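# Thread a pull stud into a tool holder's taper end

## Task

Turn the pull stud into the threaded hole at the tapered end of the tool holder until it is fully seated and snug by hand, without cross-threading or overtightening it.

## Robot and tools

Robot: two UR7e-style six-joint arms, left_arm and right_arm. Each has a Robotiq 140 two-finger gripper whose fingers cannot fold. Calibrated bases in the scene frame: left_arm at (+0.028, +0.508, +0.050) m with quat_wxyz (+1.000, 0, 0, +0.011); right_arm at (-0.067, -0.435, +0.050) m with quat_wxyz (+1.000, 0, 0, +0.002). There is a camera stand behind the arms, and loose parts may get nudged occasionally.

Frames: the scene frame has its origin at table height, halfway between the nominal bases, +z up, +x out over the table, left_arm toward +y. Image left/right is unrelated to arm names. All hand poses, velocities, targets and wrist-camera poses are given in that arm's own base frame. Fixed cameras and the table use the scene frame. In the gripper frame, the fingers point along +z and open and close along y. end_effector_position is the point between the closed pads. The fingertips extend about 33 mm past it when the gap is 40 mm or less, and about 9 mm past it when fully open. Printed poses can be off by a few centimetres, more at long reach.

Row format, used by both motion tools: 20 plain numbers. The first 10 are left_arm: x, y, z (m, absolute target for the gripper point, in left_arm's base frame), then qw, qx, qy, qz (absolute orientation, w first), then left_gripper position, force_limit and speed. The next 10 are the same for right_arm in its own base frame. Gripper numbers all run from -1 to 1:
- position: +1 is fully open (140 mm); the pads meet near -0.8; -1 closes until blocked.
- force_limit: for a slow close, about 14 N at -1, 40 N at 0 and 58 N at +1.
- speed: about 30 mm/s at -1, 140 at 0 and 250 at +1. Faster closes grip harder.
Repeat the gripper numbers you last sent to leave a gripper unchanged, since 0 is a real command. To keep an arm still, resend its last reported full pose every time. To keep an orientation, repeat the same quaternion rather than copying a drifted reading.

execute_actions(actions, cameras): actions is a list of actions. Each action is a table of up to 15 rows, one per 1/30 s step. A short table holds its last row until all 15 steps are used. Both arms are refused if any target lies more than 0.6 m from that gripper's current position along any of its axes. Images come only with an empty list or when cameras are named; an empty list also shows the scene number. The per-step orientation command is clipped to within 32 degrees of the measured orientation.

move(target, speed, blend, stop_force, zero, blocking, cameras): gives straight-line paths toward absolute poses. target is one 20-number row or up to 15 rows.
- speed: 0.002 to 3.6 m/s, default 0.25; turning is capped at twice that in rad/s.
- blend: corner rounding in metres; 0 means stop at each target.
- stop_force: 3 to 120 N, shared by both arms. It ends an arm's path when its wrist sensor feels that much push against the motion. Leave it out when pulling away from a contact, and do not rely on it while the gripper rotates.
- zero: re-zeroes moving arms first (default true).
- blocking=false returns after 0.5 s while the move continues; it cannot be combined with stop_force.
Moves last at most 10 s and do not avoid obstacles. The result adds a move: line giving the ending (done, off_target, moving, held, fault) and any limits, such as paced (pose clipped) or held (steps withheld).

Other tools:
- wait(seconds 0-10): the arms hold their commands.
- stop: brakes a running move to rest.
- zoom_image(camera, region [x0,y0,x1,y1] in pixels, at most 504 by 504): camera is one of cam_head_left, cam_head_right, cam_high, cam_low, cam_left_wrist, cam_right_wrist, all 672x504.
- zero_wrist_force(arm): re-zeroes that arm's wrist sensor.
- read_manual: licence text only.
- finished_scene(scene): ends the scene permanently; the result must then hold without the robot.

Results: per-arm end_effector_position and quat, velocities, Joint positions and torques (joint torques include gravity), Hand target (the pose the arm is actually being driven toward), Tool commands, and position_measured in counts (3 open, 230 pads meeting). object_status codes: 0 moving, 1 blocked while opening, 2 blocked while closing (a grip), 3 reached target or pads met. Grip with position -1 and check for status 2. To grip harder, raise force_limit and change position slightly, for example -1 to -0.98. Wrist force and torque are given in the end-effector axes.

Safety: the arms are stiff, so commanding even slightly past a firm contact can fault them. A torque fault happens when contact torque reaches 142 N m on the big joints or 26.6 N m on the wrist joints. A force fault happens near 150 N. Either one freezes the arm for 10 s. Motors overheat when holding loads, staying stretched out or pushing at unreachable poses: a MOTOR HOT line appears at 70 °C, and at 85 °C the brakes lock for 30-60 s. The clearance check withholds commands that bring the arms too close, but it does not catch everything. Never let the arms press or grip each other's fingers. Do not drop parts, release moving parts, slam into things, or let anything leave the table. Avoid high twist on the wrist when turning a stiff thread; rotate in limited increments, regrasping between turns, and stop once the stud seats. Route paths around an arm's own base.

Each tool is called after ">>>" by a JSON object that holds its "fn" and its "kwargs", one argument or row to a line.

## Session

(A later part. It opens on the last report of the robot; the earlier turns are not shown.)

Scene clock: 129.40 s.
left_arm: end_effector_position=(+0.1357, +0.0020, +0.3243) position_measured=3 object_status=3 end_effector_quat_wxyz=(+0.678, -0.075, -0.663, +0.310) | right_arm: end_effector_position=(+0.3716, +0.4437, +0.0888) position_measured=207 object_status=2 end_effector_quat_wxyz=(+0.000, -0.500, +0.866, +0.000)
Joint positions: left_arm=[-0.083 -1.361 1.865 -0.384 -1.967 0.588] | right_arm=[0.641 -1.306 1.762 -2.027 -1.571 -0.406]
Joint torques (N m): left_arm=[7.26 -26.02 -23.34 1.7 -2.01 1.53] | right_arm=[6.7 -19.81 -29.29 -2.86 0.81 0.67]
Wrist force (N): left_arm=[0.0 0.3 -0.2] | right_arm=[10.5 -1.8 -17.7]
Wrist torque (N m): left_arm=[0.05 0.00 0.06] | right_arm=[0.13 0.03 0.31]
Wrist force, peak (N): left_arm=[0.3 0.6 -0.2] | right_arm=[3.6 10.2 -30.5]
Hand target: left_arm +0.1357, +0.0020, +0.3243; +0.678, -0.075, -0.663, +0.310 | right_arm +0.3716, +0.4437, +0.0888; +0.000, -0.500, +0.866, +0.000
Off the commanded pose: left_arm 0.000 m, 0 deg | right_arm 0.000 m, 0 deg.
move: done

>>> {"fn": "move", "kwargs": {
  "target": [
    [0.1357,0.0020,0.3243,0.678,-0.075,-0.663,0.310,1,1,1,0.3710,0.4442,0.0886,0,0,1,0,-1,1,-1],
    [0.1357,0.0020,0.3243,0.678,-0.075,-0.663,0.310,1,1,1,0.3715,0.4451,0.0883,0,0.5,0.866,0,-1,1,-1]
  ],
  "speed": 0.4
}}

>>> {"fn": "move", "kwargs": {
  "target": [
    [0.1357,0.0020,0.3243,0.678,-0.075,-0.663,0.310,1,1,1,0.3725,0.4451,0.0880,0,0.866,0.5,0,-1,1,-1],
    [0.1357,0.0020,0.3243,0.678,-0.075,-0.663,0.310,1,1,1,0.3730,0.4442,0.0877,0,1,0,0,-1,1,-1]
  ],
  "speed": 0.4
}}

Scene clock: 143.43 s.
left_arm: end_effector_position=(+0.1357, +0.0020, +0.3243) position_measured=3 object_status=3 end_effector_quat_wxyz=(+0.678, -0.075, -0.663, +0.310) | right_arm: end_effector_position=(+0.3715, +0.4451, +0.0883) position_measured=207 object_status=2 end_effector_quat_wxyz=(+0.000, +0.500, +0.866, +0.000)
Joint positions: left_arm=[-0.083 -1.361 1.865 -0.384 -1.967 0.588] | right_arm=[0.643 -1.303 1.759 -2.027 -1.571 1.69]
Joint torques (N m): left_arm=[7.48 -24.82 -23.93 1.96 -2.03 1.46] | right_arm=[1.34 -19.69 -27.91 -0.86 -2.43 0.68]
Wrist force (N): left_arm=[0.0 0.4 0.1] | right_arm=[4.2 -1.8 -10.5]
Wrist torque (N m): left_arm=[0.09 0.00 0.06] | right_arm=[0.19 0.08 0.34]
Wrist force, peak (N): left_arm=[0.6 0.4 -0.2] | right_arm=[14.8 -2.4 -22.3]
Hand target: left_arm +0.1357, +0.0020, +0.3243; +0.678, -0.075, -0.663, +0.310 | right_arm +0.3715, +0.4451, +0.0883; +0.000, +0.500, +0.866, +0.000
Off the commanded pose: left_arm 0.000 m, 0 deg | right_arm 0.000 m, 0 deg.
move: done

Scene clock: 146.90 s.
left_arm: end_effector_position=(+0.1357, +0.0020, +0.3243) position_measured=3 object_status=3 end_effector_quat_wxyz=(+0.678, -0.075, -0.663, +0.310) | right_arm: end_effector_position=(+0.3730, +0.4442, +0.0877) position_measured=207 object_status=2 end_effector_quat_wxyz=(+0.000, +1.000, +0.000, +0.000)
Joint positions: left_arm=[-0.083 -1.361 1.865 -0.384 -1.967 0.588] | right_arm=[0.64 -1.302 1.76 -2.029 -1.571 3.782]
Joint torques (N m): left_arm=[8.04 -23.29 -23.84 2.02 -2 1.49] | right_arm=[6.25 -25.58 -32.56 -1.59 -2.85 0.65]
Wrist force (N): left_arm=[-0.2 0.1 0.1] | right_arm=[-1.3 -6.1 1.3]
Wrist torque (N m): left_arm=[0.02 0.03 0.05] | right_arm=[0.48 0.18 0.32]
Wrist force, peak (N): left_arm=[-0.4 0.4 0.3] | right_arm=[4.1 -1.8 -10.5]
Hand target: left_arm +0.1357, +0.0020, +0.3243; +0.678, -0.075, -0.663, +0.310 | right_arm +0.3730, +0.4442, +0.0877; +0.000, +1.000, +0.000, +0.000
Off the commanded pose: left_arm 0.000 m, 0 deg | right_arm 0.000 m, 0 deg.
move: done

>>> {"fn": "move", "kwargs": {
  "target": [
    [0.1357,0.0020,0.3243,0.678,-0.075,-0.663,0.310,1,1,1,0.3725,0.4433,0.0874,0,0.866,-0.5,0,-1,1,-1],
    [0.1357,0.0020,0.3243,0.678,-0.075,-0.663,0.310,1,1,1,0.3715,0.4433,0.0870,0,0.5,-0.866,0,-1,1,-1]
  ],
  "speed": 0.5
}}

>>> {"fn": "move", "kwargs": {
  "target": [
    [0.1357,0.0020,0.3243,0.678,-0.075,-0.663,0.310,1,1,1,0.3715,0.4433,0.0870,0,0.5,-0.866,0,0.5,1,-1],
    [0.1357,0.0020,0.3243,0.678,-0.075,-0.663,0.310,1,1,1,0.372,0.4443,0.0870,0,1,0,0,0.5,1,-1],
    [0.1357,0.0020,0.3243,0.678,-0.075,-0.663,0.310,1,1,1,0.372,0.4443,0.0870,0,0.5,0.866,0,0.5,1,-1],
    [0.1357,0.0020,0.3243,0.678,-0.075,-0.663,0.310,1,1,1,0.372,0.4443,0.0870,0,-0.5,0.866,0,0.5,1,-1],
    [0.1357,0.0020,0.3243,0.678,-0.075,-0.663,0.310,1,1,1,0.372,0.4443,0.0870,0,-1,0,0,0.5,1,-1],
    [0.1357,0.0020,0.3243,0.678,-0.075,-0.663,0.310,1,1,1,0.372,0.4443,0.0870,0,-0.5,-0.866,0,0.5,1,-1],
    [0.1357,0.0020,0.3243,0.678,-0.075,-0.663,0.310,1,1,1,0.372,0.4443,0.0870,0,-0.5,-0.866,0,-1,1,-1]
  ],
  "speed": 1.2,
  "blend": [0,0.001,0.001,0.001,0.001,0,0],
  "cameras": ["cam_low"]
}}

>>> {"fn": "zoom_image", "kwargs": {
  "camera": "cam_low",
  "region": [465, 210, 525, 280]
}}

Scene clock: 164.23 s.
left_arm: end_effector_position=(+0.1357, +0.0020, +0.3243) position_measured=3 object_status=3 end_effector_quat_wxyz=(+0.678, -0.075, -0.663, +0.310) | right_arm: end_effector_position=(+0.3715, +0.4433, +0.0871) position_measured=207 object_status=2 end_effector_quat_wxyz=(+0.000, -0.500, +0.866, +0.000)
Joint positions: left_arm=[-0.083 -1.361 1.865 -0.384 -1.967 0.588] | right_arm=[0.641 -1.305 1.765 -2.032 -1.571 5.877]
Joint torques (N m): left_arm=[6.01 -22.26 -23.86 2.38 -1.99 1.53] | right_arm=[3.5 -22.25 -32.5 -1.39 -0.29 0.72]
Wrist force (N): left_arm=[0.0 0.0 0.1] | right_arm=[-2.0 -1.4 -0.2]
Wrist torque (N m): left_arm=[-0.01 0.01 0.06] | right_arm=[-0.05 0.10 0.34]
Wrist force, peak (N): left_arm=[0.4 0.5 0.1] | right_arm=[-4.0 -5.0 5.2]
Hand target: left_arm +0.1357, +0.0020, +0.3243; +0.678, -0.075, -0.663, +0.310 | right_arm +0.3715, +0.4433, +0.0870; +0.000, -0.500, +0.866, +0.000
Off the commanded pose: left_arm 0.000 m, 0 deg | right_arm 0.000 m, 0 deg.
move: done

Scene clock: 176.27 s.
left_arm: end_effector_position=(+0.1357, +0.0020, +0.3243) position_measured=3 object_status=3 end_effector_quat_wxyz=(+0.678, -0.075, -0.663, +0.310) | right_arm: end_effector_position=(+0.3720, +0.4443, +0.0870) position_measured=208 object_status=0 end_effector_quat_wxyz=(+0.000, +0.500, +0.866, +0.000)
Joint positions: left_arm=[-0.083 -1.361 1.865 -0.384 -1.967 0.588] | right_arm=[0.642 -1.302 1.762 -2.031 -1.571 -4.594]
Joint torques (N m): left_arm=[6.18 -22.13 -24.08 2.93 -2.21 1.56] | right_arm=[6.84 -39.84 -23.12 -3.7 -1.89 -1.36]
Wrist force (N): left_arm=[0.1 0.3 0.2] | right_arm=[-2.7 -2.5 -12.2]
Wrist torque (N m): left_arm=[0.07 -0.01 0.06] | right_arm=[-0.03 0.16 0.23]
Wrist force, peak (N): left_arm=[-0.4 0.5 -0.3] | right_arm=[-2.7 -2.3 -12.3]
Hand target: left_arm +0.1357, +0.0020, +0.3243; +0.678, -0.075, -0.663, +0.310 | right_arm +0.3720, +0.4443, +0.0870; +0.000, +0.500, +0.866, +0.000
Off the commanded pose: left_arm 0.000 m, 0 deg | right_arm 0.000 m, 0 deg.
move: done
Images, in order (width x height): cam_low 672x504.

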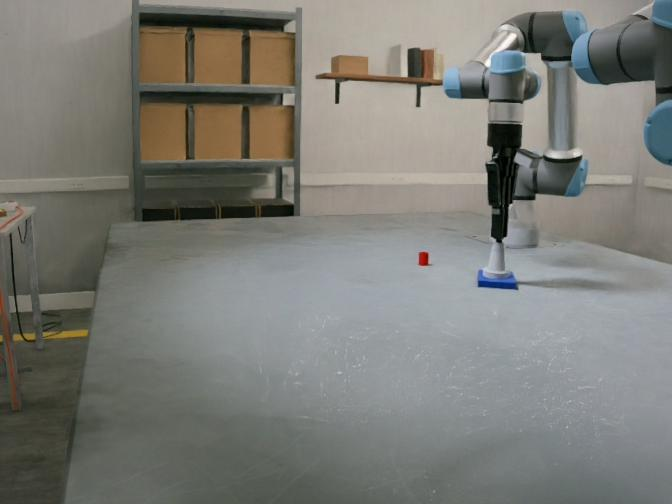

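Scaled by 7.200 from the camera's 672x504 image, which has a finer 960x720 frame.

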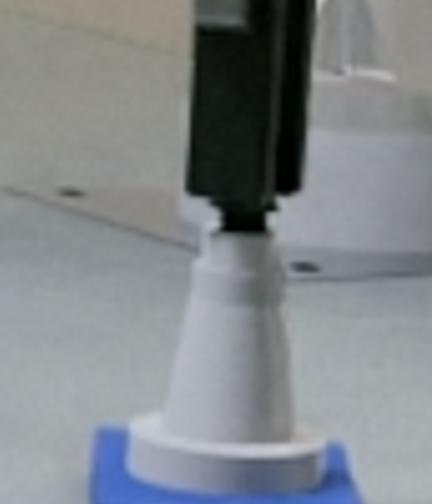

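Threads are engaged. Next stroke is 600° at about 2 mm per turn.

>>> {"fn": "move", "kwargs": {
  "target": [
    [0.1357,0.0020,0.3243,0.678,-0.075,-0.663,0.310,1,1,1,0.372,0.4443,0.0863,0,-1,0,0,-1,1,-1],
    [0.1357,0.0020,0.3243,0.678,-0.075,-0.663,0.310,1,1,1,0.372,0.4443,0.0857,0,-0.5,0.866,0,-1,1,-1]
  ],
  "speed": 0.6
}}

>>> {"fn": "move", "kwargs": {
  "target": [
    [0.1357,0.0020,0.3243,0.678,-0.075,-0.663,0.310,1,1,1,0.372,0.4443,0.0850,0,0.5,0.866,0,-1,1,-1],
    [0.1357,0.0020,0.3243,0.678,-0.075,-0.663,0.310,1,1,1,0.372,0.4443,0.0843,0,1,0,0,-1,1,-1]
  ],
  "speed": 0.6
}}

>>> {"fn": "move", "kwargs": {
  "target": [0.1357,0.0020,0.3243,0.678,-0.075,-0.663,0.310,1,1,1,0.372,0.4443,0.0837,0,0.5,-0.866,0,-1,1,-1],
  "speed": 0.6,
  "cameras": ["cam_low"]
}}

>>> {"fn": "zoom_image", "kwargs": {
  "camera": "cam_low",
  "region": [465, 210, 525, 280]
}}

Scene clock: 191.53 s.
left_arm: end_effector_position=(+0.1357, +0.0020, +0.3243) position_measured=3 object_status=3 end_effector_quat_wxyz=(+0.678, -0.075, -0.663, +0.310) | right_arm: end_effector_position=(+0.3720, +0.4443, +0.0857) position_measured=208 object_status=2 end_effector_quat_wxyz=(+0.000, -0.500, +0.866, +0.000)
Joint positions: left_arm=[-0.083 -1.361 1.865 -0.384 -1.967 0.588] | right_arm=[0.642 -1.301 1.764 -2.034 -1.571 -0.406]
Joint torques (N m): left_arm=[5.73 -21.74 -24.05 3.16 -2.06 1.62] | right_arm=[3.15 -21.14 -29.78 -0.16 -0.94 0.69]
Wrist force (N): left_arm=[0.2 0.1 0.1] | right_arm=[-5.0 0.7 -5.9]
Wrist torque (N m): left_arm=[0.02 -0.04 0.06] | right_arm=[-0.14 0.13 0.35]
Wrist force, peak (N): left_arm=[-0.2 0.4 0.5] | right_arm=[-6.4 -5.7 -17.7]
Hand target: left_arm +0.1357, +0.0020, +0.3243; +0.678, -0.075, -0.663, +0.310 | right_arm +0.3720, +0.4443, +0.0857; +0.000, -0.500, +0.866, +0.000
Off the commanded pose: left_arm 0.000 m, 0 deg | right_arm 0.000 m, 0 deg.
move: done

Scene clock: 196.00 s.
left_arm: end_effector_position=(+0.1357, +0.0020, +0.3243) position_measured=3 object_status=3 end_effector_quat_wxyz=(+0.678, -0.075, -0.663, +0.310) | right_arm: end_effector_position=(+0.3720, +0.4443, +0.0843) position_measured=208 object_status=2 end_effector_quat_wxyz=(+0.000, +1.000, +0.000, +0.000)
Joint positions: left_arm=[-0.083 -1.361 1.865 -0.384 -1.967 0.588] | right_arm=[0.642 -1.299 1.766 -2.038 -1.571 3.783]
Joint torques (N m): left_arm=[5.63 -22.1 -24.35 3.46 -2.02 1.57] | right_arm=[0.97 -24.41 -32.7 -1.18 -1.66 0.63]
Wrist force (N): left_arm=[0.0 0.1 -0.1] | right_arm=[-3.8 -4.2 0.3]
Wrist torque (N m): left_arm=[0.01 0.00 0.06] | right_arm=[0.09 0.19 0.31]
Wrist force, peak (N): left_arm=[-0.2 0.2 0.5] | right_arm=[-5.0 0.8 -6.2]
Hand target: left_arm +0.1357, +0.0020, +0.3243; +0.678, -0.075, -0.663, +0.310 | right_arm +0.3720, +0.4443, +0.0843; +0.000, +1.000, +0.000, +0.000
Off the commanded pose: left_arm 0.000 m, 0 deg | right_arm 0.000 m, 0 deg.
move: done

Scene clock: 198.37 s.
left_arm: end_effector_position=(+0.1357, +0.0020, +0.3243) position_measured=3 object_status=3 end_effector_quat_wxyz=(+0.678, -0.075, -0.663, +0.310) | right_arm: end_effector_position=(+0.3720, +0.4443, +0.0837) position_measured=208 object_status=2 end_effector_quat_wxyz=(+0.000, -0.500, +0.866, +0.000)
Joint positions: left_arm=[-0.083 -1.361 1.865 -0.384 -1.967 0.588] | right_arm=[0.642 -1.299 1.767 -2.039 -1.571 5.877]
Joint torques (N m): left_arm=[4.98 -21.69 -24.02 3.36 -2.11 1.62] | right_arm=[1.65 -27.17 -34.17 -0.27 -1.26 0.65]
Wrist force (N): left_arm=[0.0 0.2 0.4] | right_arm=[-9.7 0.0 8.0]
Wrist torque (N m): left_arm=[0.05 0.00 0.06] | right_arm=[-0.09 0.21 0.34]
Wrist force, peak (N): left_arm=[-0.1 0.3 -0.4] | right_arm=[-8.4 -4.0 10.9]
Hand target: left_arm +0.1357, +0.0020, +0.3243; +0.678, -0.075, -0.663, +0.310 | right_arm +0.3720, +0.4443, +0.0837; +0.000, -0.500, +0.866, +0.000
Off the commanded pose: left_arm 0.000 m, 0 deg | right_arm 0.000 m, 0 deg.
move: done
Images, in order (width x height): cam_low 672x504.

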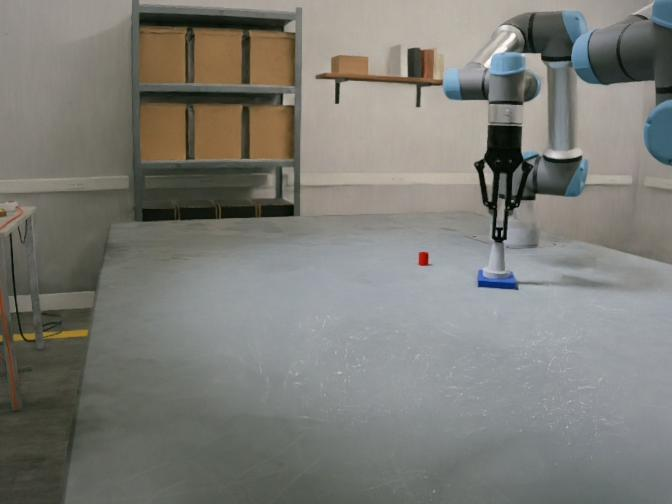

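Scaled by 7.200 from the camera's 672x504 image, which has a finer 960x720 frame.

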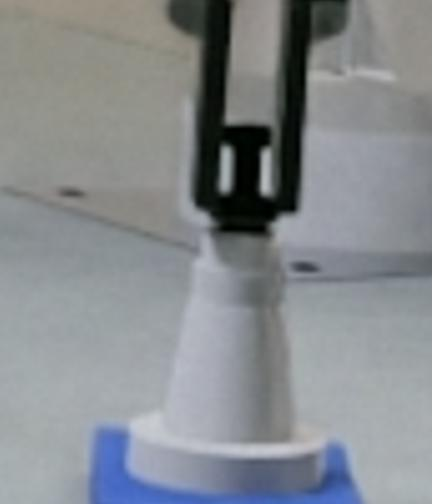

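>>> {"fn": "move", "kwargs": {
  "target": [
    [0.1357,0.0020,0.3243,0.678,-0.075,-0.663,0.310,1,1,1,0.372,0.4443,0.0837,0,0.5,-0.866,0,0.5,1,-1],
    [0.1357,0.0020,0.3243,0.678,-0.075,-0.663,0.310,1,1,1,0.372,0.4443,0.0838,0,1,0,0,0.5,1,-1],
    [0.1357,0.0020,0.3243,0.678,-0.075,-0.663,0.310,1,1,1,0.372,0.4443,0.0838,0,0.5,0.866,0,0.5,1,-1],
    [0.1357,0.0020,0.3243,0.678,-0.075,-0.663,0.310,1,1,1,0.372,0.4443,0.0838,0,-0.5,0.866,0,0.5,1,-1],
    [0.1357,0.0020,0.3243,0.678,-0.075,-0.663,0.310,1,1,1,0.372,0.4443,0.0838,0,-1,0,0,0.5,1,-1],
    [0.1357,0.0020,0.3243,0.678,-0.075,-0.663,0.310,1,1,1,0.372,0.4443,0.0838,0,-0.5,-0.866,0,0.5,1,-1],
    [0.1357,0.0020,0.3243,0.678,-0.075,-0.663,0.310,1,1,1,0.372,0.4443,0.0838,0,-0.5,-0.866,0,-1,1,-1]
  ],
  "speed": 1.2,
  "blend": [0,0.001,0.001,0.001,0.001,0,0]
}}

>>> {"fn": "move", "kwargs": {
  "target": [
    [0.1357,0.0020,0.3243,0.678,-0.075,-0.663,0.310,1,1,1,0.372,0.4443,0.0831,0,-1,0,0,-1,1,-1],
    [0.1357,0.0020,0.3243,0.678,-0.075,-0.663,0.310,1,1,1,0.372,0.4443,0.0824,0,-0.5,0.866,0,-1,1,-1]
  ],
  "speed": 0.6
}}

>>> {"fn": "move", "kwargs": {
  "target": [0.1357,0.0020,0.3243,0.678,-0.075,-0.663,0.310,1,1,1,0.372,0.4443,0.0817,0,0.5,0.866,0,-1,1,-1],
  "speed": 0.5,
  "cameras": ["cam_low"]
}}

>>> {"fn": "zoom_image", "kwargs": {
  "camera": "cam_low",
  "region": [465, 210, 525, 280]
}}

Scene clock: 223.60 s.
left_arm: end_effector_position=(+0.1357, +0.0020, +0.3243) position_measured=3 object_status=3 end_effector_quat_wxyz=(+0.678, -0.075, -0.663, +0.310) | right_arm: end_effector_position=(+0.3720, +0.4443, +0.0838) position_measured=208 object_status=0 end_effector_quat_wxyz=(+0.000, +0.500, +0.866, +0.000)
Joint positions: left_arm=[-0.083 -1.361 1.865 -0.384 -1.967 0.588] | right_arm=[0.642 -1.299 1.767 -2.039 -1.571 -4.594]
Joint torques (N m): left_arm=[3.98 -21.68 -24.39 4.18 -2.04 1.76] | right_arm=[7.23 -38.13 -26.22 -3.78 -1.78 -1.43]
Wrist force (N): left_arm=[0.0 0.3 -0.4] | right_arm=[-2.8 -2.7 -12.8]
Wrist torque (N m): left_arm=[0.06 -0.01 0.06] | right_arm=[-0.05 0.16 0.23]
Wrist force, peak (N): left_arm=[-0.2 0.6 0.0] | right_arm=[-3.1 -2.4 -13.1]
Hand target: left_arm +0.1357, +0.0020, +0.3243; +0.678, -0.075, -0.663, +0.310 | right_arm +0.3720, +0.4443, +0.0838; +0.000, +0.500, +0.866, +0.000
Off the commanded pose: left_arm 0.000 m, 0 deg | right_arm 0.000 m, 0 deg.
move: done

Scene clock: 228.33 s.
left_arm: end_effector_position=(+0.1357, +0.0020, +0.3243) position_measured=3 object_status=3 end_effector_quat_wxyz=(+0.678, -0.075, -0.663, +0.310) | right_arm: end_effector_position=(+0.3720, +0.4443, +0.0824) position_measured=208 object_status=2 end_effector_quat_wxyz=(+0.000, -0.500, +0.866, +0.000)
Joint positions: left_arm=[-0.083 -1.361 1.865 -0.384 -1.967 0.588] | right_arm=[0.642 -1.297 1.769 -2.042 -1.571 -0.406]
Joint torques (N m): left_arm=[4.6 -21.35 -24.38 4.38 -2.12 1.55] | right_arm=[1.12 -20.2 -28.5 0.47 -1.5 0.77]
Wrist force (N): left_arm=[-0.1 0.4 0.2] | right_arm=[-7.0 1.3 -7.7]
Wrist torque (N m): left_arm=[0.07 0.02 0.06] | right_arm=[-0.17 0.17 0.35]
Wrist force, peak (N): left_arm=[0.0 0.6 0.1] | right_arm=[-11.3 -0.4 -15.2]
Hand target: left_arm +0.1357, +0.0020, +0.3243; +0.678, -0.075, -0.663, +0.310 | right_arm +0.3720, +0.4443, +0.0824; +0.000, -0.500, +0.866, +0.000
Off the commanded pose: left_arm 0.000 m, 0 deg | right_arm 0.000 m, 0 deg.
move: done

Scene clock: 231.00 s.
left_arm: end_effector_position=(+0.1357, +0.0020, +0.3243) position_measured=3 object_status=3 end_effector_quat_wxyz=(+0.678, -0.075, -0.663, +0.310) | right_arm: end_effector_position=(+0.3720, +0.4443, +0.0817) position_measured=208 object_status=2 end_effector_quat_wxyz=(+0.000, +0.500, +0.866, +0.000)
Joint positions: left_arm=[-0.083 -1.361 1.865 -0.384 -1.967 0.588] | right_arm=[0.642 -1.296 1.77 -2.044 -1.571 1.689]
Joint torques (N m): left_arm=[4.27 -21.22 -24.48 4.4 -2.03 1.51] | right_arm=[4.5 -22.38 -32.46 -1.07 -0.38 0.78]
Wrist force (N): left_arm=[-0.1 0.2 -0.3] | right_arm=[-2.0 0.2 -2.3]
Wrist torque (N m): left_arm=[0.05 0.02 0.06] | right_arm=[-0.07 0.17 0.34]
Wrist force, peak (N): left_arm=[-0.5 0.3 0.0] | right_arm=[-7.0 1.3 -7.9]
Hand target: left_arm +0.1357, +0.0020, +0.3243; +0.678, -0.075, -0.663, +0.310 | right_arm +0.3720, +0.4443, +0.0817; +0.000, +0.500, +0.866, +0.000
Off the commanded pose: left_arm 0.000 m, 0 deg | right_arm 0.000 m, 0 deg.
move: done
Images, in order (width x height): cam_low 672x504.

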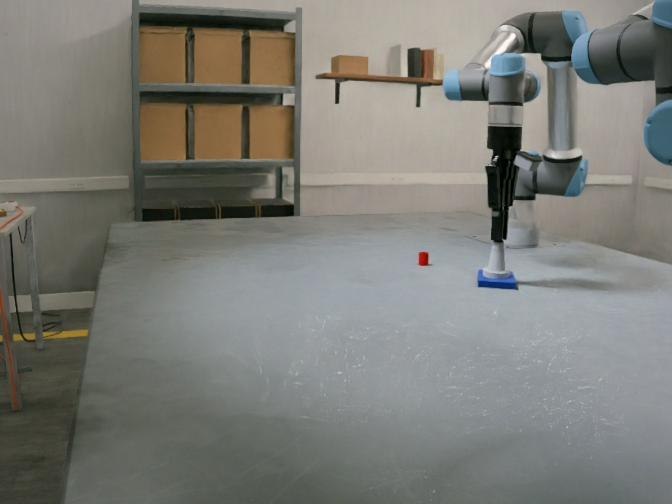

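Scaled by 7.200 from the camera's 672x504 image, which has a finer 960x720 frame.

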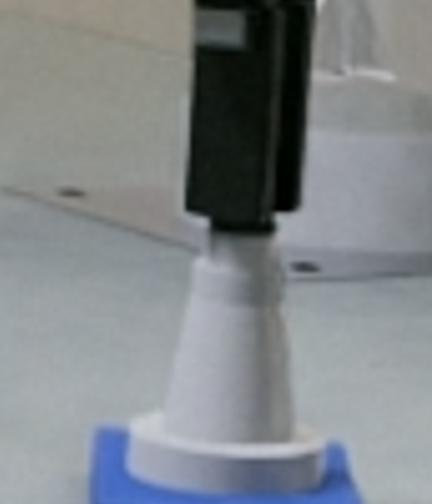

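>>> {"fn": "move", "kwargs": {
  "target": [0.1357,0.0020,0.3243,0.678,-0.075,-0.663,0.310,1,1,1,0.372,0.4443,0.0810,0,1,0,0,-1,1,-1],
  "speed": 0.4
}}

>>> {"fn": "move", "kwargs": {
  "target": [0.1357,0.0020,0.3243,0.678,-0.075,-0.663,0.310,1,1,1,0.372,0.4443,0.0804,0,0.5,-0.866,0,-1,1,-1],
  "speed": 0.4,
  "cameras": ["cam_low"]
}}

>>> {"fn": "zoom_image", "kwargs": {
  "camera": "cam_low",
  "region": [465, 210, 525, 280]
}}

Scene clock: 240.10 s.
left_arm: end_effector_position=(+0.1357, +0.0020, +0.3243) position_measured=3 object_status=3 end_effector_quat_wxyz=(+0.678, -0.075, -0.663, +0.310) | right_arm: end_effector_position=(+0.3720, +0.4443, +0.0810) position_measured=208 object_status=2 end_effector_quat_wxyz=(+0.000, +1.000, +0.000, +0.000)
Joint positions: left_arm=[-0.083 -1.361 1.865 -0.384 -1.967 0.588] | right_arm=[0.642 -1.296 1.771 -2.046 -1.571 3.783]
Joint torques (N m): left_arm=[4.04 -21.42 -23.89 4.57 -2.06 1.69] | right_arm=[1.7 -20.94 -31.77 -1.99 -2.99 0.75]
Wrist force (N): left_arm=[-0.1 0.2 0.0] | right_arm=[-6.6 -3.1 -4.8]
Wrist torque (N m): left_arm=[0.05 0.02 0.06] | right_arm=[0.06 0.28 0.32]
Wrist force, peak (N): left_arm=[-0.4 0.4 0.4] | right_arm=[-5.9 -4.2 -6.0]
Hand target: left_arm +0.1357, +0.0020, +0.3243; +0.678, -0.075, -0.663, +0.310 | right_arm +0.3720, +0.4443, +0.0810; +0.000, +1.000, +0.000, +0.000
Off the commanded pose: left_arm 0.000 m, 0 deg | right_arm 0.000 m, 0 deg.
move: done

Scene clock: 243.27 s.
left_arm: end_effector_position=(+0.1357, +0.0020, +0.3243) position_measured=3 object_status=3 end_effector_quat_wxyz=(+0.678, -0.075, -0.663, +0.310) | right_arm: end_effector_position=(+0.3720, +0.4443, +0.0804) position_measured=208 object_status=2 end_effector_quat_wxyz=(+0.000, -0.500, +0.866, +0.000)
Joint positions: left_arm=[-0.083 -1.361 1.865 -0.384 -1.967 0.588] | right_arm=[0.642 -1.295 1.772 -2.047 -1.571 5.877]
Joint torques (N m): left_arm=[3.59 -21.93 -23.74 4.76 -1.91 1.5] | right_arm=[3.07 -20.24 -32.25 -1.63 -2.31 1.28]
Wrist force (N): left_arm=[0.2 0.2 -0.2] | right_arm=[-0.8 1.9 -5.3]
Wrist torque (N m): left_arm=[0.04 -0.06 0.06] | right_arm=[-0.23 0.20 -0.26]
Wrist force, peak (N): left_arm=[-0.2 0.2 0.5] | right_arm=[-12.6 -2.9 -6.0]
Hand target: left_arm +0.1357, +0.0020, +0.3243; +0.678, -0.075, -0.663, +0.310 | right_arm +0.3720, +0.4443, +0.0804; +0.000, -0.500, +0.866, +0.000
Off the commanded pose: left_arm 0.000 m, 0 deg | right_arm 0.000 m, 0 deg.
move: done
Images, in order (width x height): cam_low 672x504.

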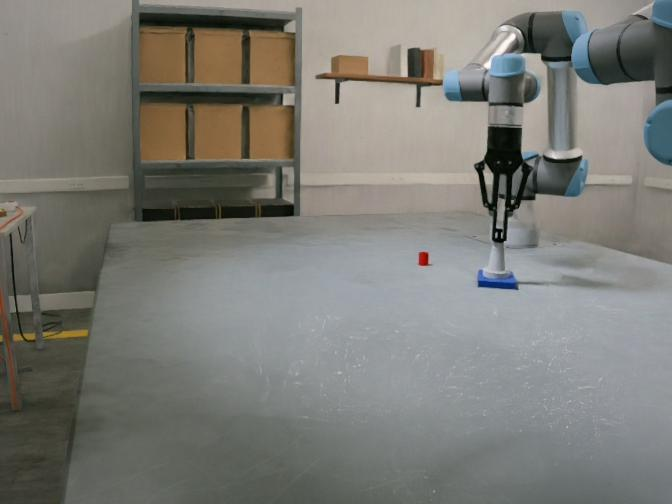

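Scaled by 7.200 from the camera's 672x504 image, which has a finer 960x720 frame.

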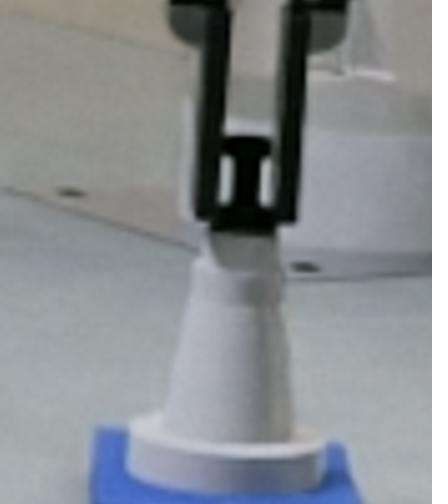

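>>> {"fn": "move", "kwargs": {
  "target": [
    [0.1357,0.0020,0.3243,0.678,-0.075,-0.663,0.310,1,1,1,0.372,0.4443,0.0804,0,0.5,-0.866,0,0.5,1,-1],
    [0.1357,0.0020,0.3243,0.678,-0.075,-0.663,0.310,1,1,1,0.372,0.4443,0.0804,0,1,0,0,0.5,1,-1],
    [0.1357,0.0020,0.3243,0.678,-0.075,-0.663,0.310,1,1,1,0.372,0.4443,0.0804,0,1,0,0,-1,1,-1]
  ],
  "speed": 1
}}

>>> {"fn": "move", "kwargs": {
  "target": [0.1357,0.0020,0.3243,0.678,-0.075,-0.663,0.310,1,1,1,0.372,0.4443,0.0804,0,0.866,-0.5,0,-1,1,-1],
  "speed": 0.2
}}

>>> {"fn": "move", "kwargs": {
  "target": [
    [0.1357,0.0020,0.3243,0.678,-0.075,-0.663,0.310,1,1,1,0.372,0.4443,0.0804,0,0.866,-0.5,0,0.5,1,-1],
    [0.1357,0.0020,0.3243,0.678,-0.075,-0.663,0.310,1,1,1,0.372,0.4443,0.15,0,0.866,-0.5,0,0.5,1,-1]
  ],
  "speed": 0.15,
  "cameras": ["cam_low","cam_right_wrist"]
}}

>>> {"fn": "zoom_image", "kwargs": {
  "camera": "cam_low",
  "region": [465, 210, 525, 280]
}}

Scene clock: 264.07 s.
left_arm: end_effector_position=(+0.1357, +0.0020, +0.3243) position_measured=3 object_status=3 end_effector_quat_wxyz=(+0.678, -0.075, -0.663, +0.310) | right_arm: end_effector_position=(+0.3720, +0.4443, +0.0804) position_measured=208 object_status=0 end_effector_quat_wxyz=(+0.000, +1.000, +0.000, +0.000)
Joint positions: left_arm=[-0.083 -1.361 1.865 -0.384 -1.967 0.588] | right_arm=[0.642 -1.295 1.772 -2.047 -1.571 3.783]
Joint torques (N m): left_arm=[3.33 -22.27 -23.47 4.75 -1.94 1.54] | right_arm=[5.29 -42.01 -24.71 -2.52 -1.76 -1.07]
Wrist force (N): left_arm=[0.1 -0.1 0.3] | right_arm=[-3.9 -5.7 -9.5]
Wrist torque (N m): left_arm=[-0.02 -0.02 0.06] | right_arm=[0.05 0.31 -0.03]
Wrist force, peak (N): left_arm=[-0.2 0.6 0.4] | right_arm=[-3.9 -5.8 -9.8]
Hand target: left_arm +0.1357, +0.0020, +0.3243; +0.678, -0.075, -0.663, +0.310 | right_arm +0.3720, +0.4443, +0.0804; +0.000, +1.000, +0.000, +0.000
Off the commanded pose: left_arm 0.000 m, 0 deg | right_arm 0.000 m, 0 deg.
move: done

Scene clock: 267.13 s.
left_arm: end_effector_position=(+0.1357, +0.0020, +0.3243) position_measured=3 object_status=3 end_effector_quat_wxyz=(+0.678, -0.075, -0.663, +0.310) | right_arm: end_effector_position=(+0.3720, +0.4443, +0.0804) position_measured=208 object_status=2 end_effector_quat_wxyz=(+0.000, +0.866, -0.500, +0.000)
Joint positions: left_arm=[-0.083 -1.361 1.865 -0.384 -1.967 0.588] | right_arm=[0.642 -1.295 1.772 -2.047 -1.571 4.83]
Joint torques (N m): left_arm=[3.32 -22.15 -24.21 4.9 -2.01 1.61] | right_arm=[7.74 -38 -25.91 -0.8 -2.26 0.76]
Wrist force (N): left_arm=[-0.1 0.1 -0.2] | right_arm=[-3.6 -2.2 -3.0]
Wrist torque (N m): left_arm=[0.02 0.01 0.07] | right_arm=[0.01 0.28 -0.27]
Wrist force, peak (N): left_arm=[0.3 0.6 0.0] | right_arm=[-4.1 -5.6 -10.2]
Hand target: left_arm +0.1357, +0.0020, +0.3243; +0.678, -0.075, -0.663, +0.310 | right_arm +0.3720, +0.4443, +0.0804; +0.000, +0.866, -0.500, +0.000
Off the commanded pose: left_arm 0.000 m, 0 deg | right_arm 0.000 m, 0 deg.
move: done

Scene clock: 271.27 s.
left_arm: end_effector_position=(+0.1357, +0.0020, +0.3243) position_measured=3 object_status=3 end_effector_quat_wxyz=(+0.678, -0.075, -0.663, +0.310) | right_arm: end_effector_position=(+0.3720, +0.4443, +0.1500) position_measured=66 object_status=3 end_effector_quat_wxyz=(+0.000, +0.866, -0.500, +0.000)
Joint positions: left_arm=[-0.083 -1.361 1.865 -0.384 -1.967 0.588] | right_arm=[0.642 -1.358 1.66 -1.873 -1.571 4.83]
Joint torques (N m): left_arm=[3.03 -21.6 -24.07 4.93 -2.08 1.65] | right_arm=[3.38 -21.29 -23.9 -1.71 0.09 -0.05]
Wrist force (N): left_arm=[-0.2 0.0 -0.1] | right_arm=[-2.2 -1.0 -1.8]
Wrist torque (N m): left_arm=[0.00 0.04 0.06] | right_arm=[-0.16 0.20 0.35]
Wrist force, peak (N): left_arm=[0.1 0.5 0.4] | right_arm=[-4.1 -2.8 1.2]
Hand target: left_arm +0.1357, +0.0020, +0.3243; +0.678, -0.075, -0.663, +0.310 | right_arm +0.3720, +0.4443, +0.1500; +0.000, +0.866, -0.500, +0.000
Off the commanded pose: left_arm 0.000 m, 0 deg | right_arm 0.000 m, 0 deg.
move: done
Images, in order (width x height): cam_low 672x504, cam_right_wrist 672x504.

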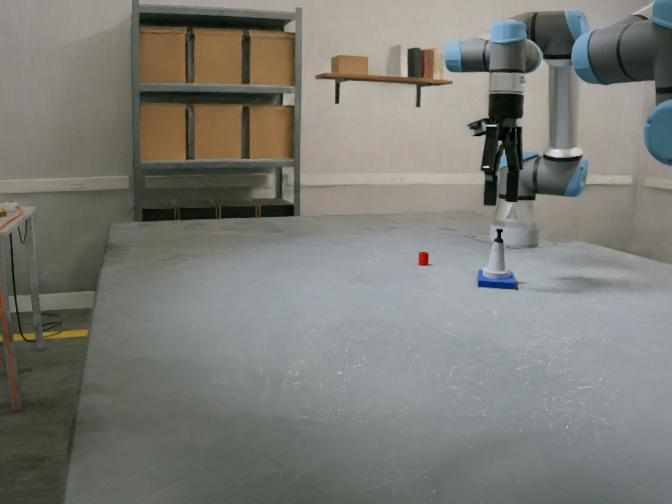

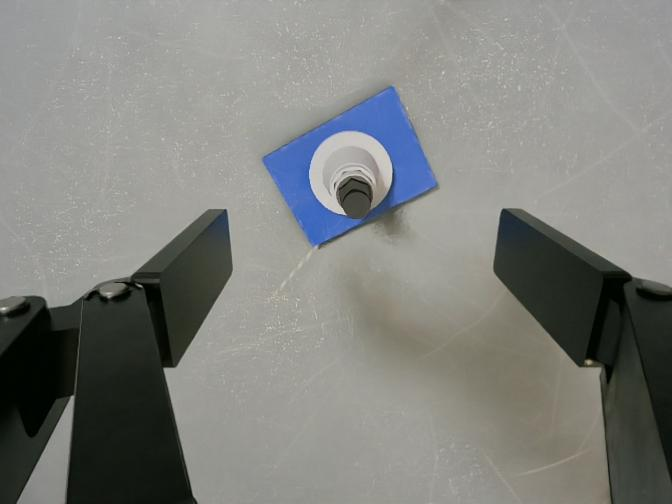

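Scaled by 7.200 from the camera's 672x504 image, which has a finer 960x720 frame.

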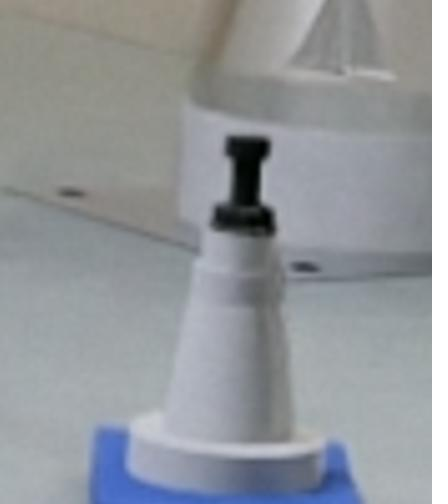

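>>> {"fn": "move", "kwargs": {
  "target": [
    [0.1357,0.0020,0.3243,0.678,-0.075,-0.663,0.310,1,1,1,0.372,0.4443,0.0804,0,0.866,-0.5,0,0.5,1,-1],
    [0.1357,0.0020,0.3243,0.678,-0.075,-0.663,0.310,1,1,1,0.372,0.4443,0.0804,0,0.866,-0.5,0,-1,1,0.3]
  ],
  "speed": 0.15
}}

>>> {"fn": "move", "kwargs": {
  "target": [0.1357,0.0020,0.3243,0.678,-0.075,-0.663,0.310,1,1,1,0.372,0.4443,0.0804,0,0.643,-0.766,0,-1,1,0.3],
  "speed": 0.2
}}

>>> {"fn": "move", "kwargs": {
  "target": [
    [0.1357,0.0020,0.3243,0.678,-0.075,-0.663,0.310,1,1,1,0.372,0.4443,0.0804,0,0.643,-0.766,0,0.5,1,-1],
    [0.1357,0.0020,0.3243,0.678,-0.075,-0.663,0.310,1,1,1,0.372,0.4443,0.15,0,0.643,-0.766,0,0.5,1,-1]
  ],
  "speed": 0.15
}}

Scene clock: 282.10 s.
left_arm: end_effector_position=(+0.1357, +0.0020, +0.3243) position_measured=3 object_status=3 end_effector_quat_wxyz=(+0.678, -0.075, -0.663, +0.310) | right_arm: end_effector_position=(+0.3720, +0.4443, +0.0805) position_measured=209 object_status=2 end_effector_quat_wxyz=(+0.000, +0.866, -0.500, +0.000)
Joint positions: left_arm=[-0.083 -1.361 1.865 -0.384 -1.967 0.588] | right_arm=[0.642 -1.295 1.772 -2.047 -1.571 4.83]
Joint torques (N m): left_arm=[2.99 -22.19 -23.98 4.66 -1.98 1.53] | right_arm=[2.65 -40.68 -18.17 -2.96 1.49 1.19]
Wrist force (N): left_arm=[-0.1 0.1 0.2] | right_arm=[-1.7 0.5 -9.0]
Wrist torque (N m): left_arm=[0.03 0.01 0.06] | right_arm=[-0.12 0.25 0.11]
Wrist force, peak (N): left_arm=[-0.7 -0.2 0.2] | right_arm=[-1.7 0.4 -9.1]
Hand target: left_arm +0.1357, +0.0020, +0.3243; +0.678, -0.075, -0.663, +0.310 | right_arm +0.3720, +0.4443, +0.0804; +0.000, +0.866, -0.500, +0.000
Off the commanded pose: left_arm 0.000 m, 0 deg | right_arm 0.000 m, 0 deg.
move: done

Scene clock: 284.30 s.
left_arm: end_effector_position=(+0.1357, +0.0020, +0.3243) position_measured=3 object_status=3 end_effector_quat_wxyz=(+0.678, -0.075, -0.663, +0.310) | right_arm: end_effector_position=(+0.3720, +0.4443, +0.0804) position_measured=209 object_status=2 end_effector_quat_wxyz=(+0.000, -0.643, +0.766, +0.000)
Joint positions: left_arm=[-0.083 -1.361 1.865 -0.384 -1.967 0.588] | right_arm=[0.642 -1.295 1.772 -2.047 -1.571 5.528]
Joint torques (N m): left_arm=[2.57 -21.85 -23.99 4.82 -2.07 1.6] | right_arm=[7.33 -29.31 -29.8 -2.62 -2.55 0.48]
Wrist force (N): left_arm=[-0.1 -0.1 0.1] | right_arm=[-2.1 1.7 -3.4]
Wrist torque (N m): left_arm=[-0.01 0.01 0.06] | right_arm=[-0.21 0.20 0.14]
Wrist force, peak (N): left_arm=[-0.1 0.5 0.2] | right_arm=[-0.8 1.1 -9.7]
Hand target: left_arm +0.1357, +0.0020, +0.3243; +0.678, -0.075, -0.663, +0.310 | right_arm +0.3720, +0.4443, +0.0804; +0.000, -0.643, +0.766, +0.000
Off the commanded pose: left_arm 0.000 m, 0 deg | right_arm 0.000 m, 0 deg.
move: done

Scene clock: 288.43 s.
left_arm: end_effector_position=(+0.1357, +0.0020, +0.3243) position_measured=3 object_status=3 end_effector_quat_wxyz=(+0.678, -0.075, -0.663, +0.310) | right_arm: end_effector_position=(+0.3720, +0.4443, +0.1500) position_measured=66 object_status=3 end_effector_quat_wxyz=(+0.000, -0.643, +0.766, +0.000)
Joint positions: left_arm=[-0.083 -1.361 1.865 -0.384 -1.967 0.588] | right_arm=[0.642 -1.358 1.66 -1.873 -1.571 5.528]
Joint torques (N m): left_arm=[2.57 -22.1 -24.14 4.73 -1.99 1.53] | right_arm=[2.14 -20.77 -23.89 -1.75 0.13 -0.01]
Wrist force (N): left_arm=[0.3 0.2 0.1] | right_arm=[-2.0 -1.3 -1.9]
Wrist torque (N m): left_arm=[0.04 -0.06 0.06] | right_arm=[-0.23 0.14 0.33]
Wrist force, peak (N): left_arm=[-0.1 0.5 0.4] | right_arm=[-2.2 -1.0 -4.0]
Hand target: left_arm +0.1357, +0.0020, +0.3243; +0.678, -0.075, -0.663, +0.310 | right_arm +0.3720, +0.4443, +0.1500; +0.000, -0.643, +0.766, +0.000
Off the commanded pose: left_arm 0.000 m, 0 deg | right_arm 0.000 m, 0 deg.
move: done

>>> {"fn": "move", "kwargs": {
  "target": [
    [0.1357,0.0020,0.3243,0.678,-0.075,-0.663,0.310,1,1,1,0.372,0.4443,0.15,0,0.819,-0.574,0,0.5,1,-1],
    [0.1357,0.0020,0.3243,0.678,-0.075,-0.663,0.310,1,1,1,0.372,0.4443,0.15,0,0.985,-0.174,0,0.5,1,-1],
    [0.1357,0.0020,0.3243,0.678,-0.075,-0.663,0.310,1,1,1,0.372,0.4443,0.0804,0,0.985,-0.174,0,0.5,1,-1],
    [0.1357,0.0020,0.3243,0.678,-0.075,-0.663,0.310,1,1,1,0.372,0.4443,0.0804,0,0.985,-0.174,0,-1,1,-1]
  ],
  "speed": [0.6,0.6,0.15,0.15]
}}

>>> {"fn": "move", "kwargs": {
  "target": [0.1357,0.0020,0.3243,0.678,-0.075,-0.663,0.310,1,1,1,0.372,0.4443,0.0802,0,0.643,-0.766,0,-1,1,-1],
  "speed": 0.3
}}

>>> {"fn": "move", "kwargs": {
  "target": [
    [0.1357,0.0020,0.3243,0.678,-0.075,-0.663,0.310,1,1,1,0.372,0.4443,0.0804,0,0.643,-0.766,0,0.5,1,-1],
    [0.1357,0.0020,0.3243,0.678,-0.075,-0.663,0.310,1,1,1,0.372,0.4443,0.15,0,0.643,-0.766,0,0.5,1,-1]
  ],
  "speed": 0.15,
  "cameras": ["cam_low"]
}}

>>> {"fn": "zoom_image", "kwargs": {
  "camera": "cam_low",
  "region": [465, 210, 525, 280]
}}

Scene clock: 320.53 s.
left_arm: end_effector_position=(+0.1357, +0.0020, +0.3243) position_measured=3 object_status=3 end_effector_quat_wxyz=(+0.678, -0.075, -0.663, +0.310) | right_arm: end_effector_position=(+0.3720, +0.4443, +0.0804) position_measured=208 object_status=0 end_effector_quat_wxyz=(+0.000, +0.985, -0.174, +0.000)
Joint positions: left_arm=[-0.083 -1.361 1.865 -0.384 -1.967 0.588] | right_arm=[0.642 -1.295 1.772 -2.047 -1.571 4.133]
Joint torques (N m): left_arm=[1.68 -21.32 -24.13 4.9 -1.99 1.45] | right_arm=[6.82 -41.94 -17.8 0.2 0.67 0.23]
Wrist force (N): left_arm=[-0.1 0.3 0.2] | right_arm=[-4.5 -4.1 -8.7]
Wrist torque (N m): left_arm=[0.06 0.02 0.06] | right_arm=[-0.02 0.30 0.19]
Wrist force, peak (N): left_arm=[-0.1 0.6 -0.3] | right_arm=[-4.7 -4.1 -9.2]
Hand target: left_arm +0.1357, +0.0020, +0.3243; +0.678, -0.075, -0.663, +0.310 | right_arm +0.3720, +0.4443, +0.0804; +0.000, +0.985, -0.174, +0.000
Off the commanded pose: left_arm 0.000 m, 0 deg | right_arm 0.000 m, 0 deg.
move: done

Scene clock: 323.37 s.
left_arm: end_effector_position=(+0.1357, +0.0020, +0.3243) position_measured=3 object_status=3 end_effector_quat_wxyz=(+0.678, -0.075, -0.663, +0.310) | right_arm: end_effector_position=(+0.3720, +0.4443, +0.0802) position_measured=209 object_status=2 end_effector_quat_wxyz=(+0.000, -0.643, +0.766, +0.000)
Joint positions: left_arm=[-0.083 -1.361 1.865 -0.384 -1.967 0.588] | right_arm=[0.642 -1.295 1.772 -2.048 -1.571 5.528]
Joint torques (N m): left_arm=[2.45 -21.65 -23.91 4.84 -1.98 1.49] | right_arm=[8.12 -20.88 -31.97 -3.35 -2.37 0.75]
Wrist force (N): left_arm=[0.0 0.1 0.3] | right_arm=[-0.2 2.1 -6.7]
Wrist torque (N m): left_arm=[0.01 -0.01 0.07] | right_arm=[-0.22 0.18 0.15]
Wrist force, peak (N): left_arm=[0.0 0.6 0.1] | right_arm=[-4.5 -4.1 -9.1]
Hand target: left_arm +0.1357, +0.0020, +0.3243; +0.678, -0.075, -0.663, +0.310 | right_arm +0.3720, +0.4443, +0.0802; +0.000, -0.643, +0.766, +0.000
Off the commanded pose: left_arm 0.000 m, 0 deg | right_arm 0.000 m, 0 deg.
move: done

Scene clock: 327.50 s.
left_arm: end_effector_position=(+0.1357, +0.0020, +0.3243) position_measured=3 object_status=3 end_effector_quat_wxyz=(+0.678, -0.075, -0.663, +0.310) | right_arm: end_effector_position=(+0.3720, +0.4443, +0.1500) position_measured=66 object_status=3 end_effector_quat_wxyz=(+0.000, -0.643, +0.766, +0.000)
Joint positions: left_arm=[-0.083 -1.361 1.865 -0.384 -1.967 0.588] | right_arm=[0.642 -1.358 1.66 -1.873 -1.571 5.528]
Joint torques (N m): left_arm=[2.03 -21.64 -23.74 4.84 -1.95 1.46] | right_arm=[4.8 -20.73 -23.66 -1.75 0.08 -0.17]
Wrist force (N): left_arm=[0.0 0.3 0.3] | right_arm=[-1.9 -0.9 -1.9]
Wrist torque (N m): left_arm=[0.06 0.01 0.06] | right_arm=[-0.15 0.11 0.33]
Wrist force, peak (N): left_arm=[-0.4 0.5 0.1] | right_arm=[0.0 2.3 -6.4]
Hand target: left_arm +0.1357, +0.0020, +0.3243; +0.678, -0.075, -0.663, +0.310 | right_arm +0.3720, +0.4443, +0.1500; +0.000, -0.643, +0.766, +0.000
Off the commanded pose: left_arm 0.000 m, 0 deg | right_arm 0.000 m, 0 deg.
move: done
Images, in order (width x height): cam_low 672x504.

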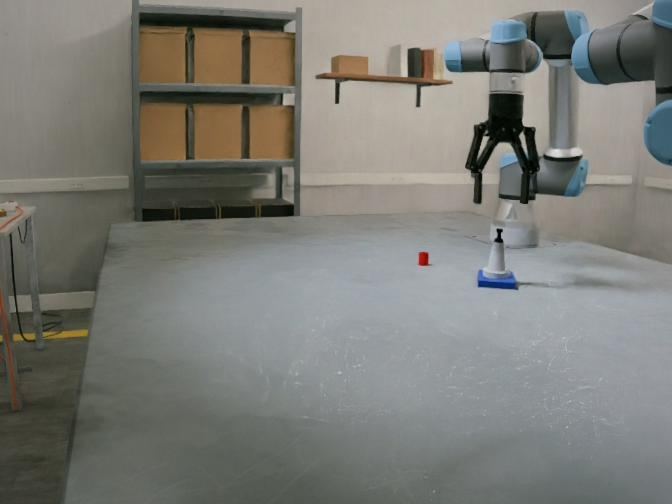

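Scaled by 7.200 from the camera's 672x504 image, which has a finer 960x720 frame.

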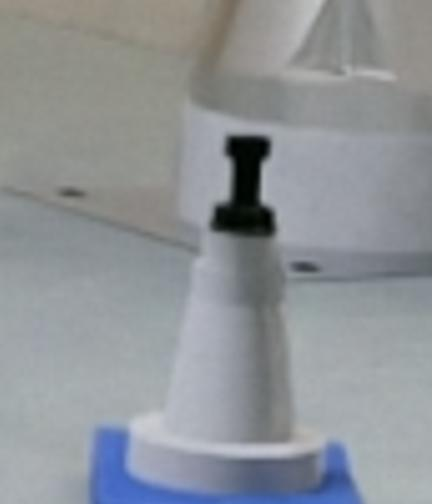

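>>> {"fn": "move", "kwargs": {
  "target": [
    [0.1357,0.0020,0.3243,0.678,-0.075,-0.663,0.310,1,1,1,0.372,0.4443,0.15,0,0.985,-0.174,0,0.5,1,-1],
    [0.1357,0.0020,0.3243,0.678,-0.075,-0.663,0.310,1,1,1,0.372,0.4443,0.0804,0,0.985,-0.174,0,0.5,1,-1],
    [0.1357,0.0020,0.3243,0.678,-0.075,-0.663,0.310,1,1,1,0.372,0.4443,0.0804,0,0.985,-0.174,0,-1,1,0.3]
  ],
  "speed": [0.6,0.15,0.15],
  "cameras": ["cam_right_wrist"]
}}

>>> {"fn": "move", "kwargs": {
  "target": [0.1357,0.0020,0.3243,0.678,-0.075,-0.663,0.310,1,1,1,0.372,0.4443,0.0804,0,0.866,-0.5,0,-1,1,0.3],
  "speed": 0.2
}}

>>> {"fn": "move", "kwargs": {
  "target": [0.1357,0.0020,0.3243,0.678,-0.075,-0.663,0.310,1,1,1,0.372,0.4443,0.0804,0,0.643,-0.766,0,-1,1,0.3],
  "speed": 0.2,
  "cameras": ["cam_right_wrist"]
}}

Scene clock: 340.30 s.
left_arm: end_effector_position=(+0.1357, +0.0020, +0.3243) position_measured=3 object_status=3 end_effector_quat_wxyz=(+0.678, -0.075, -0.663, +0.310) | right_arm: end_effector_position=(+0.3721, +0.4443, +0.0805) position_measured=208 object_status=2 end_effector_quat_wxyz=(+0.000, +0.985, -0.174, +0.000)
Joint positions: left_arm=[-0.083 -1.361 1.865 -0.384 -1.967 0.588] | right_arm=[0.642 -1.295 1.772 -2.047 -1.571 4.133]
Joint torques (N m): left_arm=[1.19 -21.75 -23.87 4.82 -1.91 1.53] | right_arm=[0.22 -41.82 -18.6 -1.5 -0.76 -0.57]
Wrist force (N): left_arm=[0.0 0.0 0.2] | right_arm=[-4.8 -3.5 -7.4]
Wrist torque (N m): left_arm=[0.00 0.00 0.06] | right_arm=[-0.03 0.31 0.19]
Wrist force, peak (N): left_arm=[-0.1 0.5 0.2] | right_arm=[-4.8 -3.4 -7.7]
Hand target: left_arm +0.1357, +0.0020, +0.3243; +0.678, -0.075, -0.663, +0.310 | right_arm +0.3720, +0.4443, +0.0804; +0.000, +0.985, -0.174, +0.000
Off the commanded pose: left_arm 0.000 m, 0 deg | right_arm 0.000 m, 0 deg.
move: done
Images, in order (width x height): cam_right_wrist 672x504.

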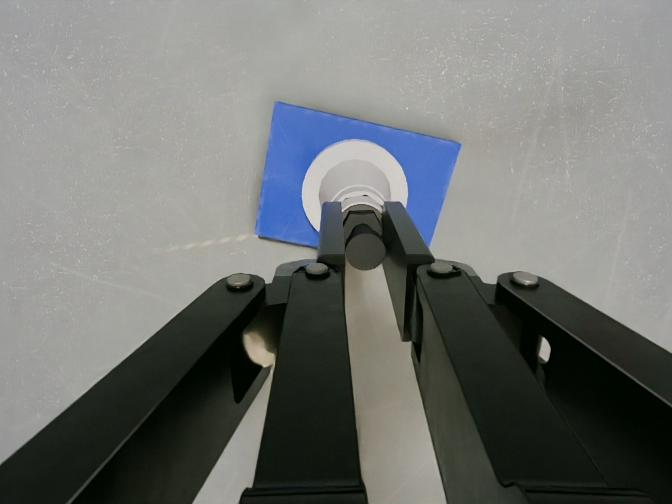

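Scene clock: 342.50 s.
left_arm: end_effector_position=(+0.1357, +0.0020, +0.3243) position_measured=3 object_status=3 end_effector_quat_wxyz=(+0.678, -0.075, -0.663, +0.310) | right_arm: end_effector_position=(+0.3720, +0.4443, +0.0804) position_measured=208 object_status=2 end_effector_quat_wxyz=(+0.000, +0.866, -0.500, +0.000)
Joint positions: left_arm=[-0.083 -1.361 1.865 -0.384 -1.967 0.588] | right_arm=[0.642 -1.295 1.772 -2.047 -1.571 4.83]
Joint torques (N m): left_arm=[1.31 -21.72 -23.52 4.74 -1.89 1.6] | right_arm=[8.61 -37.13 -27.3 -1.6 -2.24 0.75]
Wrist force (N): left_arm=[-0.1 0.4 0.0] | right_arm=[-3.3 -2.4 -2.9]
Wrist torque (N m): left_arm=[0.07 0.02 0.06] | right_arm=[0.00 0.25 -0.24]
Wrist force, peak (N): left_arm=[-0.1 0.4 0.4] | right_arm=[-4.9 -3.4 -7.6]
Hand target: left_arm +0.1357, +0.0020, +0.3243; +0.678, -0.075, -0.663, +0.310 | right_arm +0.3720, +0.4443, +0.0804; +0.000, +0.866, -0.500, +0.000
Off the commanded pose: left_arm 0.000 m, 0 deg | right_arm 0.000 m, 0 deg.
move: done

Scene clock: 344.70 s.
left_arm: end_effector_position=(+0.1357, +0.0020, +0.3243) position_measured=3 object_status=3 end_effector_quat_wxyz=(+0.678, -0.075, -0.663, +0.310) | right_arm: end_effector_position=(+0.3720, +0.4443, +0.0804) position_measured=208 object_status=2 end_effector_quat_wxyz=(+0.000, -0.643, +0.766, +0.000)
Joint positions: left_arm=[-0.083 -1.361 1.865 -0.384 -1.967 0.588] | right_arm=[0.642 -1.295 1.772 -2.047 -1.571 5.528]
Joint torques (N m): left_arm=[0.94 -21.76 -24.66 4.83 -2 1.49] | right_arm=[7.24 -31.6 -32.43 -2.65 -2.76 0.49]
Wrist force (N): left_arm=[0.3 0.3 0.3] | right_arm=[-2.9 1.5 -2.2]
Wrist torque (N m): left_arm=[0.06 -0.07 0.06] | right_arm=[-0.19 0.17 0.18]
Wrist force, peak (N): left_arm=[-0.2 0.6 0.1] | right_arm=[-4.7 -2.5 -2.9]
Hand target: left_arm +0.1357, +0.0020, +0.3243; +0.678, -0.075, -0.663, +0.310 | right_arm +0.3720, +0.4443, +0.0804; +0.000, -0.643, +0.766, +0.000
Off the commanded pose: left_arm 0.000 m, 0 deg | right_arm 0.000 m, 0 deg.
move: done
Images, in order (width x height): cam_right_wrist 672x504.

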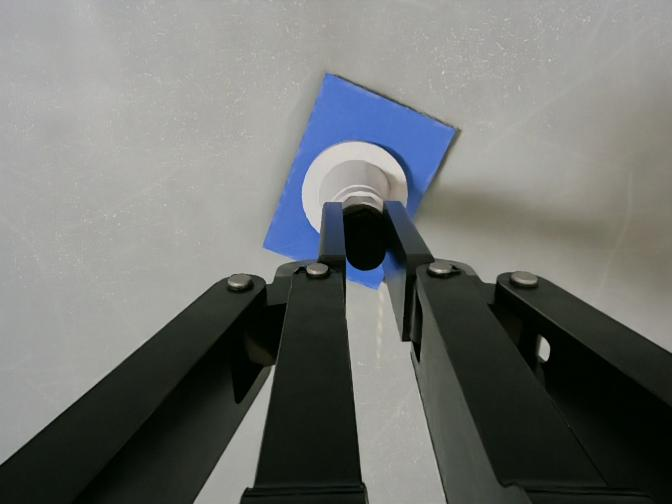

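>>> {"fn": "move", "kwargs": {
  "target": [
    [0.1357,0.0020,0.3243,0.678,-0.075,-0.663,0.310,1,1,1,0.372,0.4443,0.0804,0,0.643,-0.766,0,0.5,1,-1],
    [0.1357,0.0020,0.3243,0.678,-0.075,-0.663,0.310,1,1,1,0.372,0.4443,0.15,0,0.643,-0.766,0,0.5,1,-1]
  ],
  "speed": 0.2
}}

>>> {"fn": "finished_scene", "kwargs": {
  "scene": 2
}}

Scene clock: 354.67 s.
left_arm: end_effector_position=(+0.1357, +0.0020, +0.3243) position_measured=3 object_status=3 end_effector_quat_wxyz=(+0.678, -0.075, -0.663, +0.310) | right_arm: end_effector_position=(+0.3720, +0.4443, +0.1500) position_measured=66 object_status=3 end_effector_quat_wxyz=(+0.000, -0.643, +0.766, +0.000)
Joint positions: left_arm=[-0.083 -1.361 1.865 -0.384 -1.967 0.588] | right_arm=[0.642 -1.358 1.66 -1.873 -1.571 5.528]
Joint torques (N m): left_arm=[1.23 -21.25 -22.98 4.69 -1.9 1.55] | right_arm=[3.6 -21.29 -24.05 -2.1 0.39 -0.21]
Wrist force (N): left_arm=[0.1 0.1 0.1] | right_arm=[-2.1 -1.2 -1.9]
Wrist torque (N m): left_arm=[0.02 -0.03 0.06] | right_arm=[-0.21 0.17 0.33]
Wrist force, peak (N): left_arm=[0.0 0.6 0.2] | right_arm=[-2.3 -1.1 -4.2]
Hand target: left_arm +0.1357, +0.0020, +0.3243; +0.678, -0.075, -0.663, +0.310 | right_arm +0.3720, +0.4443, +0.1500; +0.000, -0.643, +0.766, +0.000
Off the commanded pose: left_arm 0.000 m, 0 deg | right_arm 0.000 m, 0 deg.
move: done

The scene is finished: the task was done.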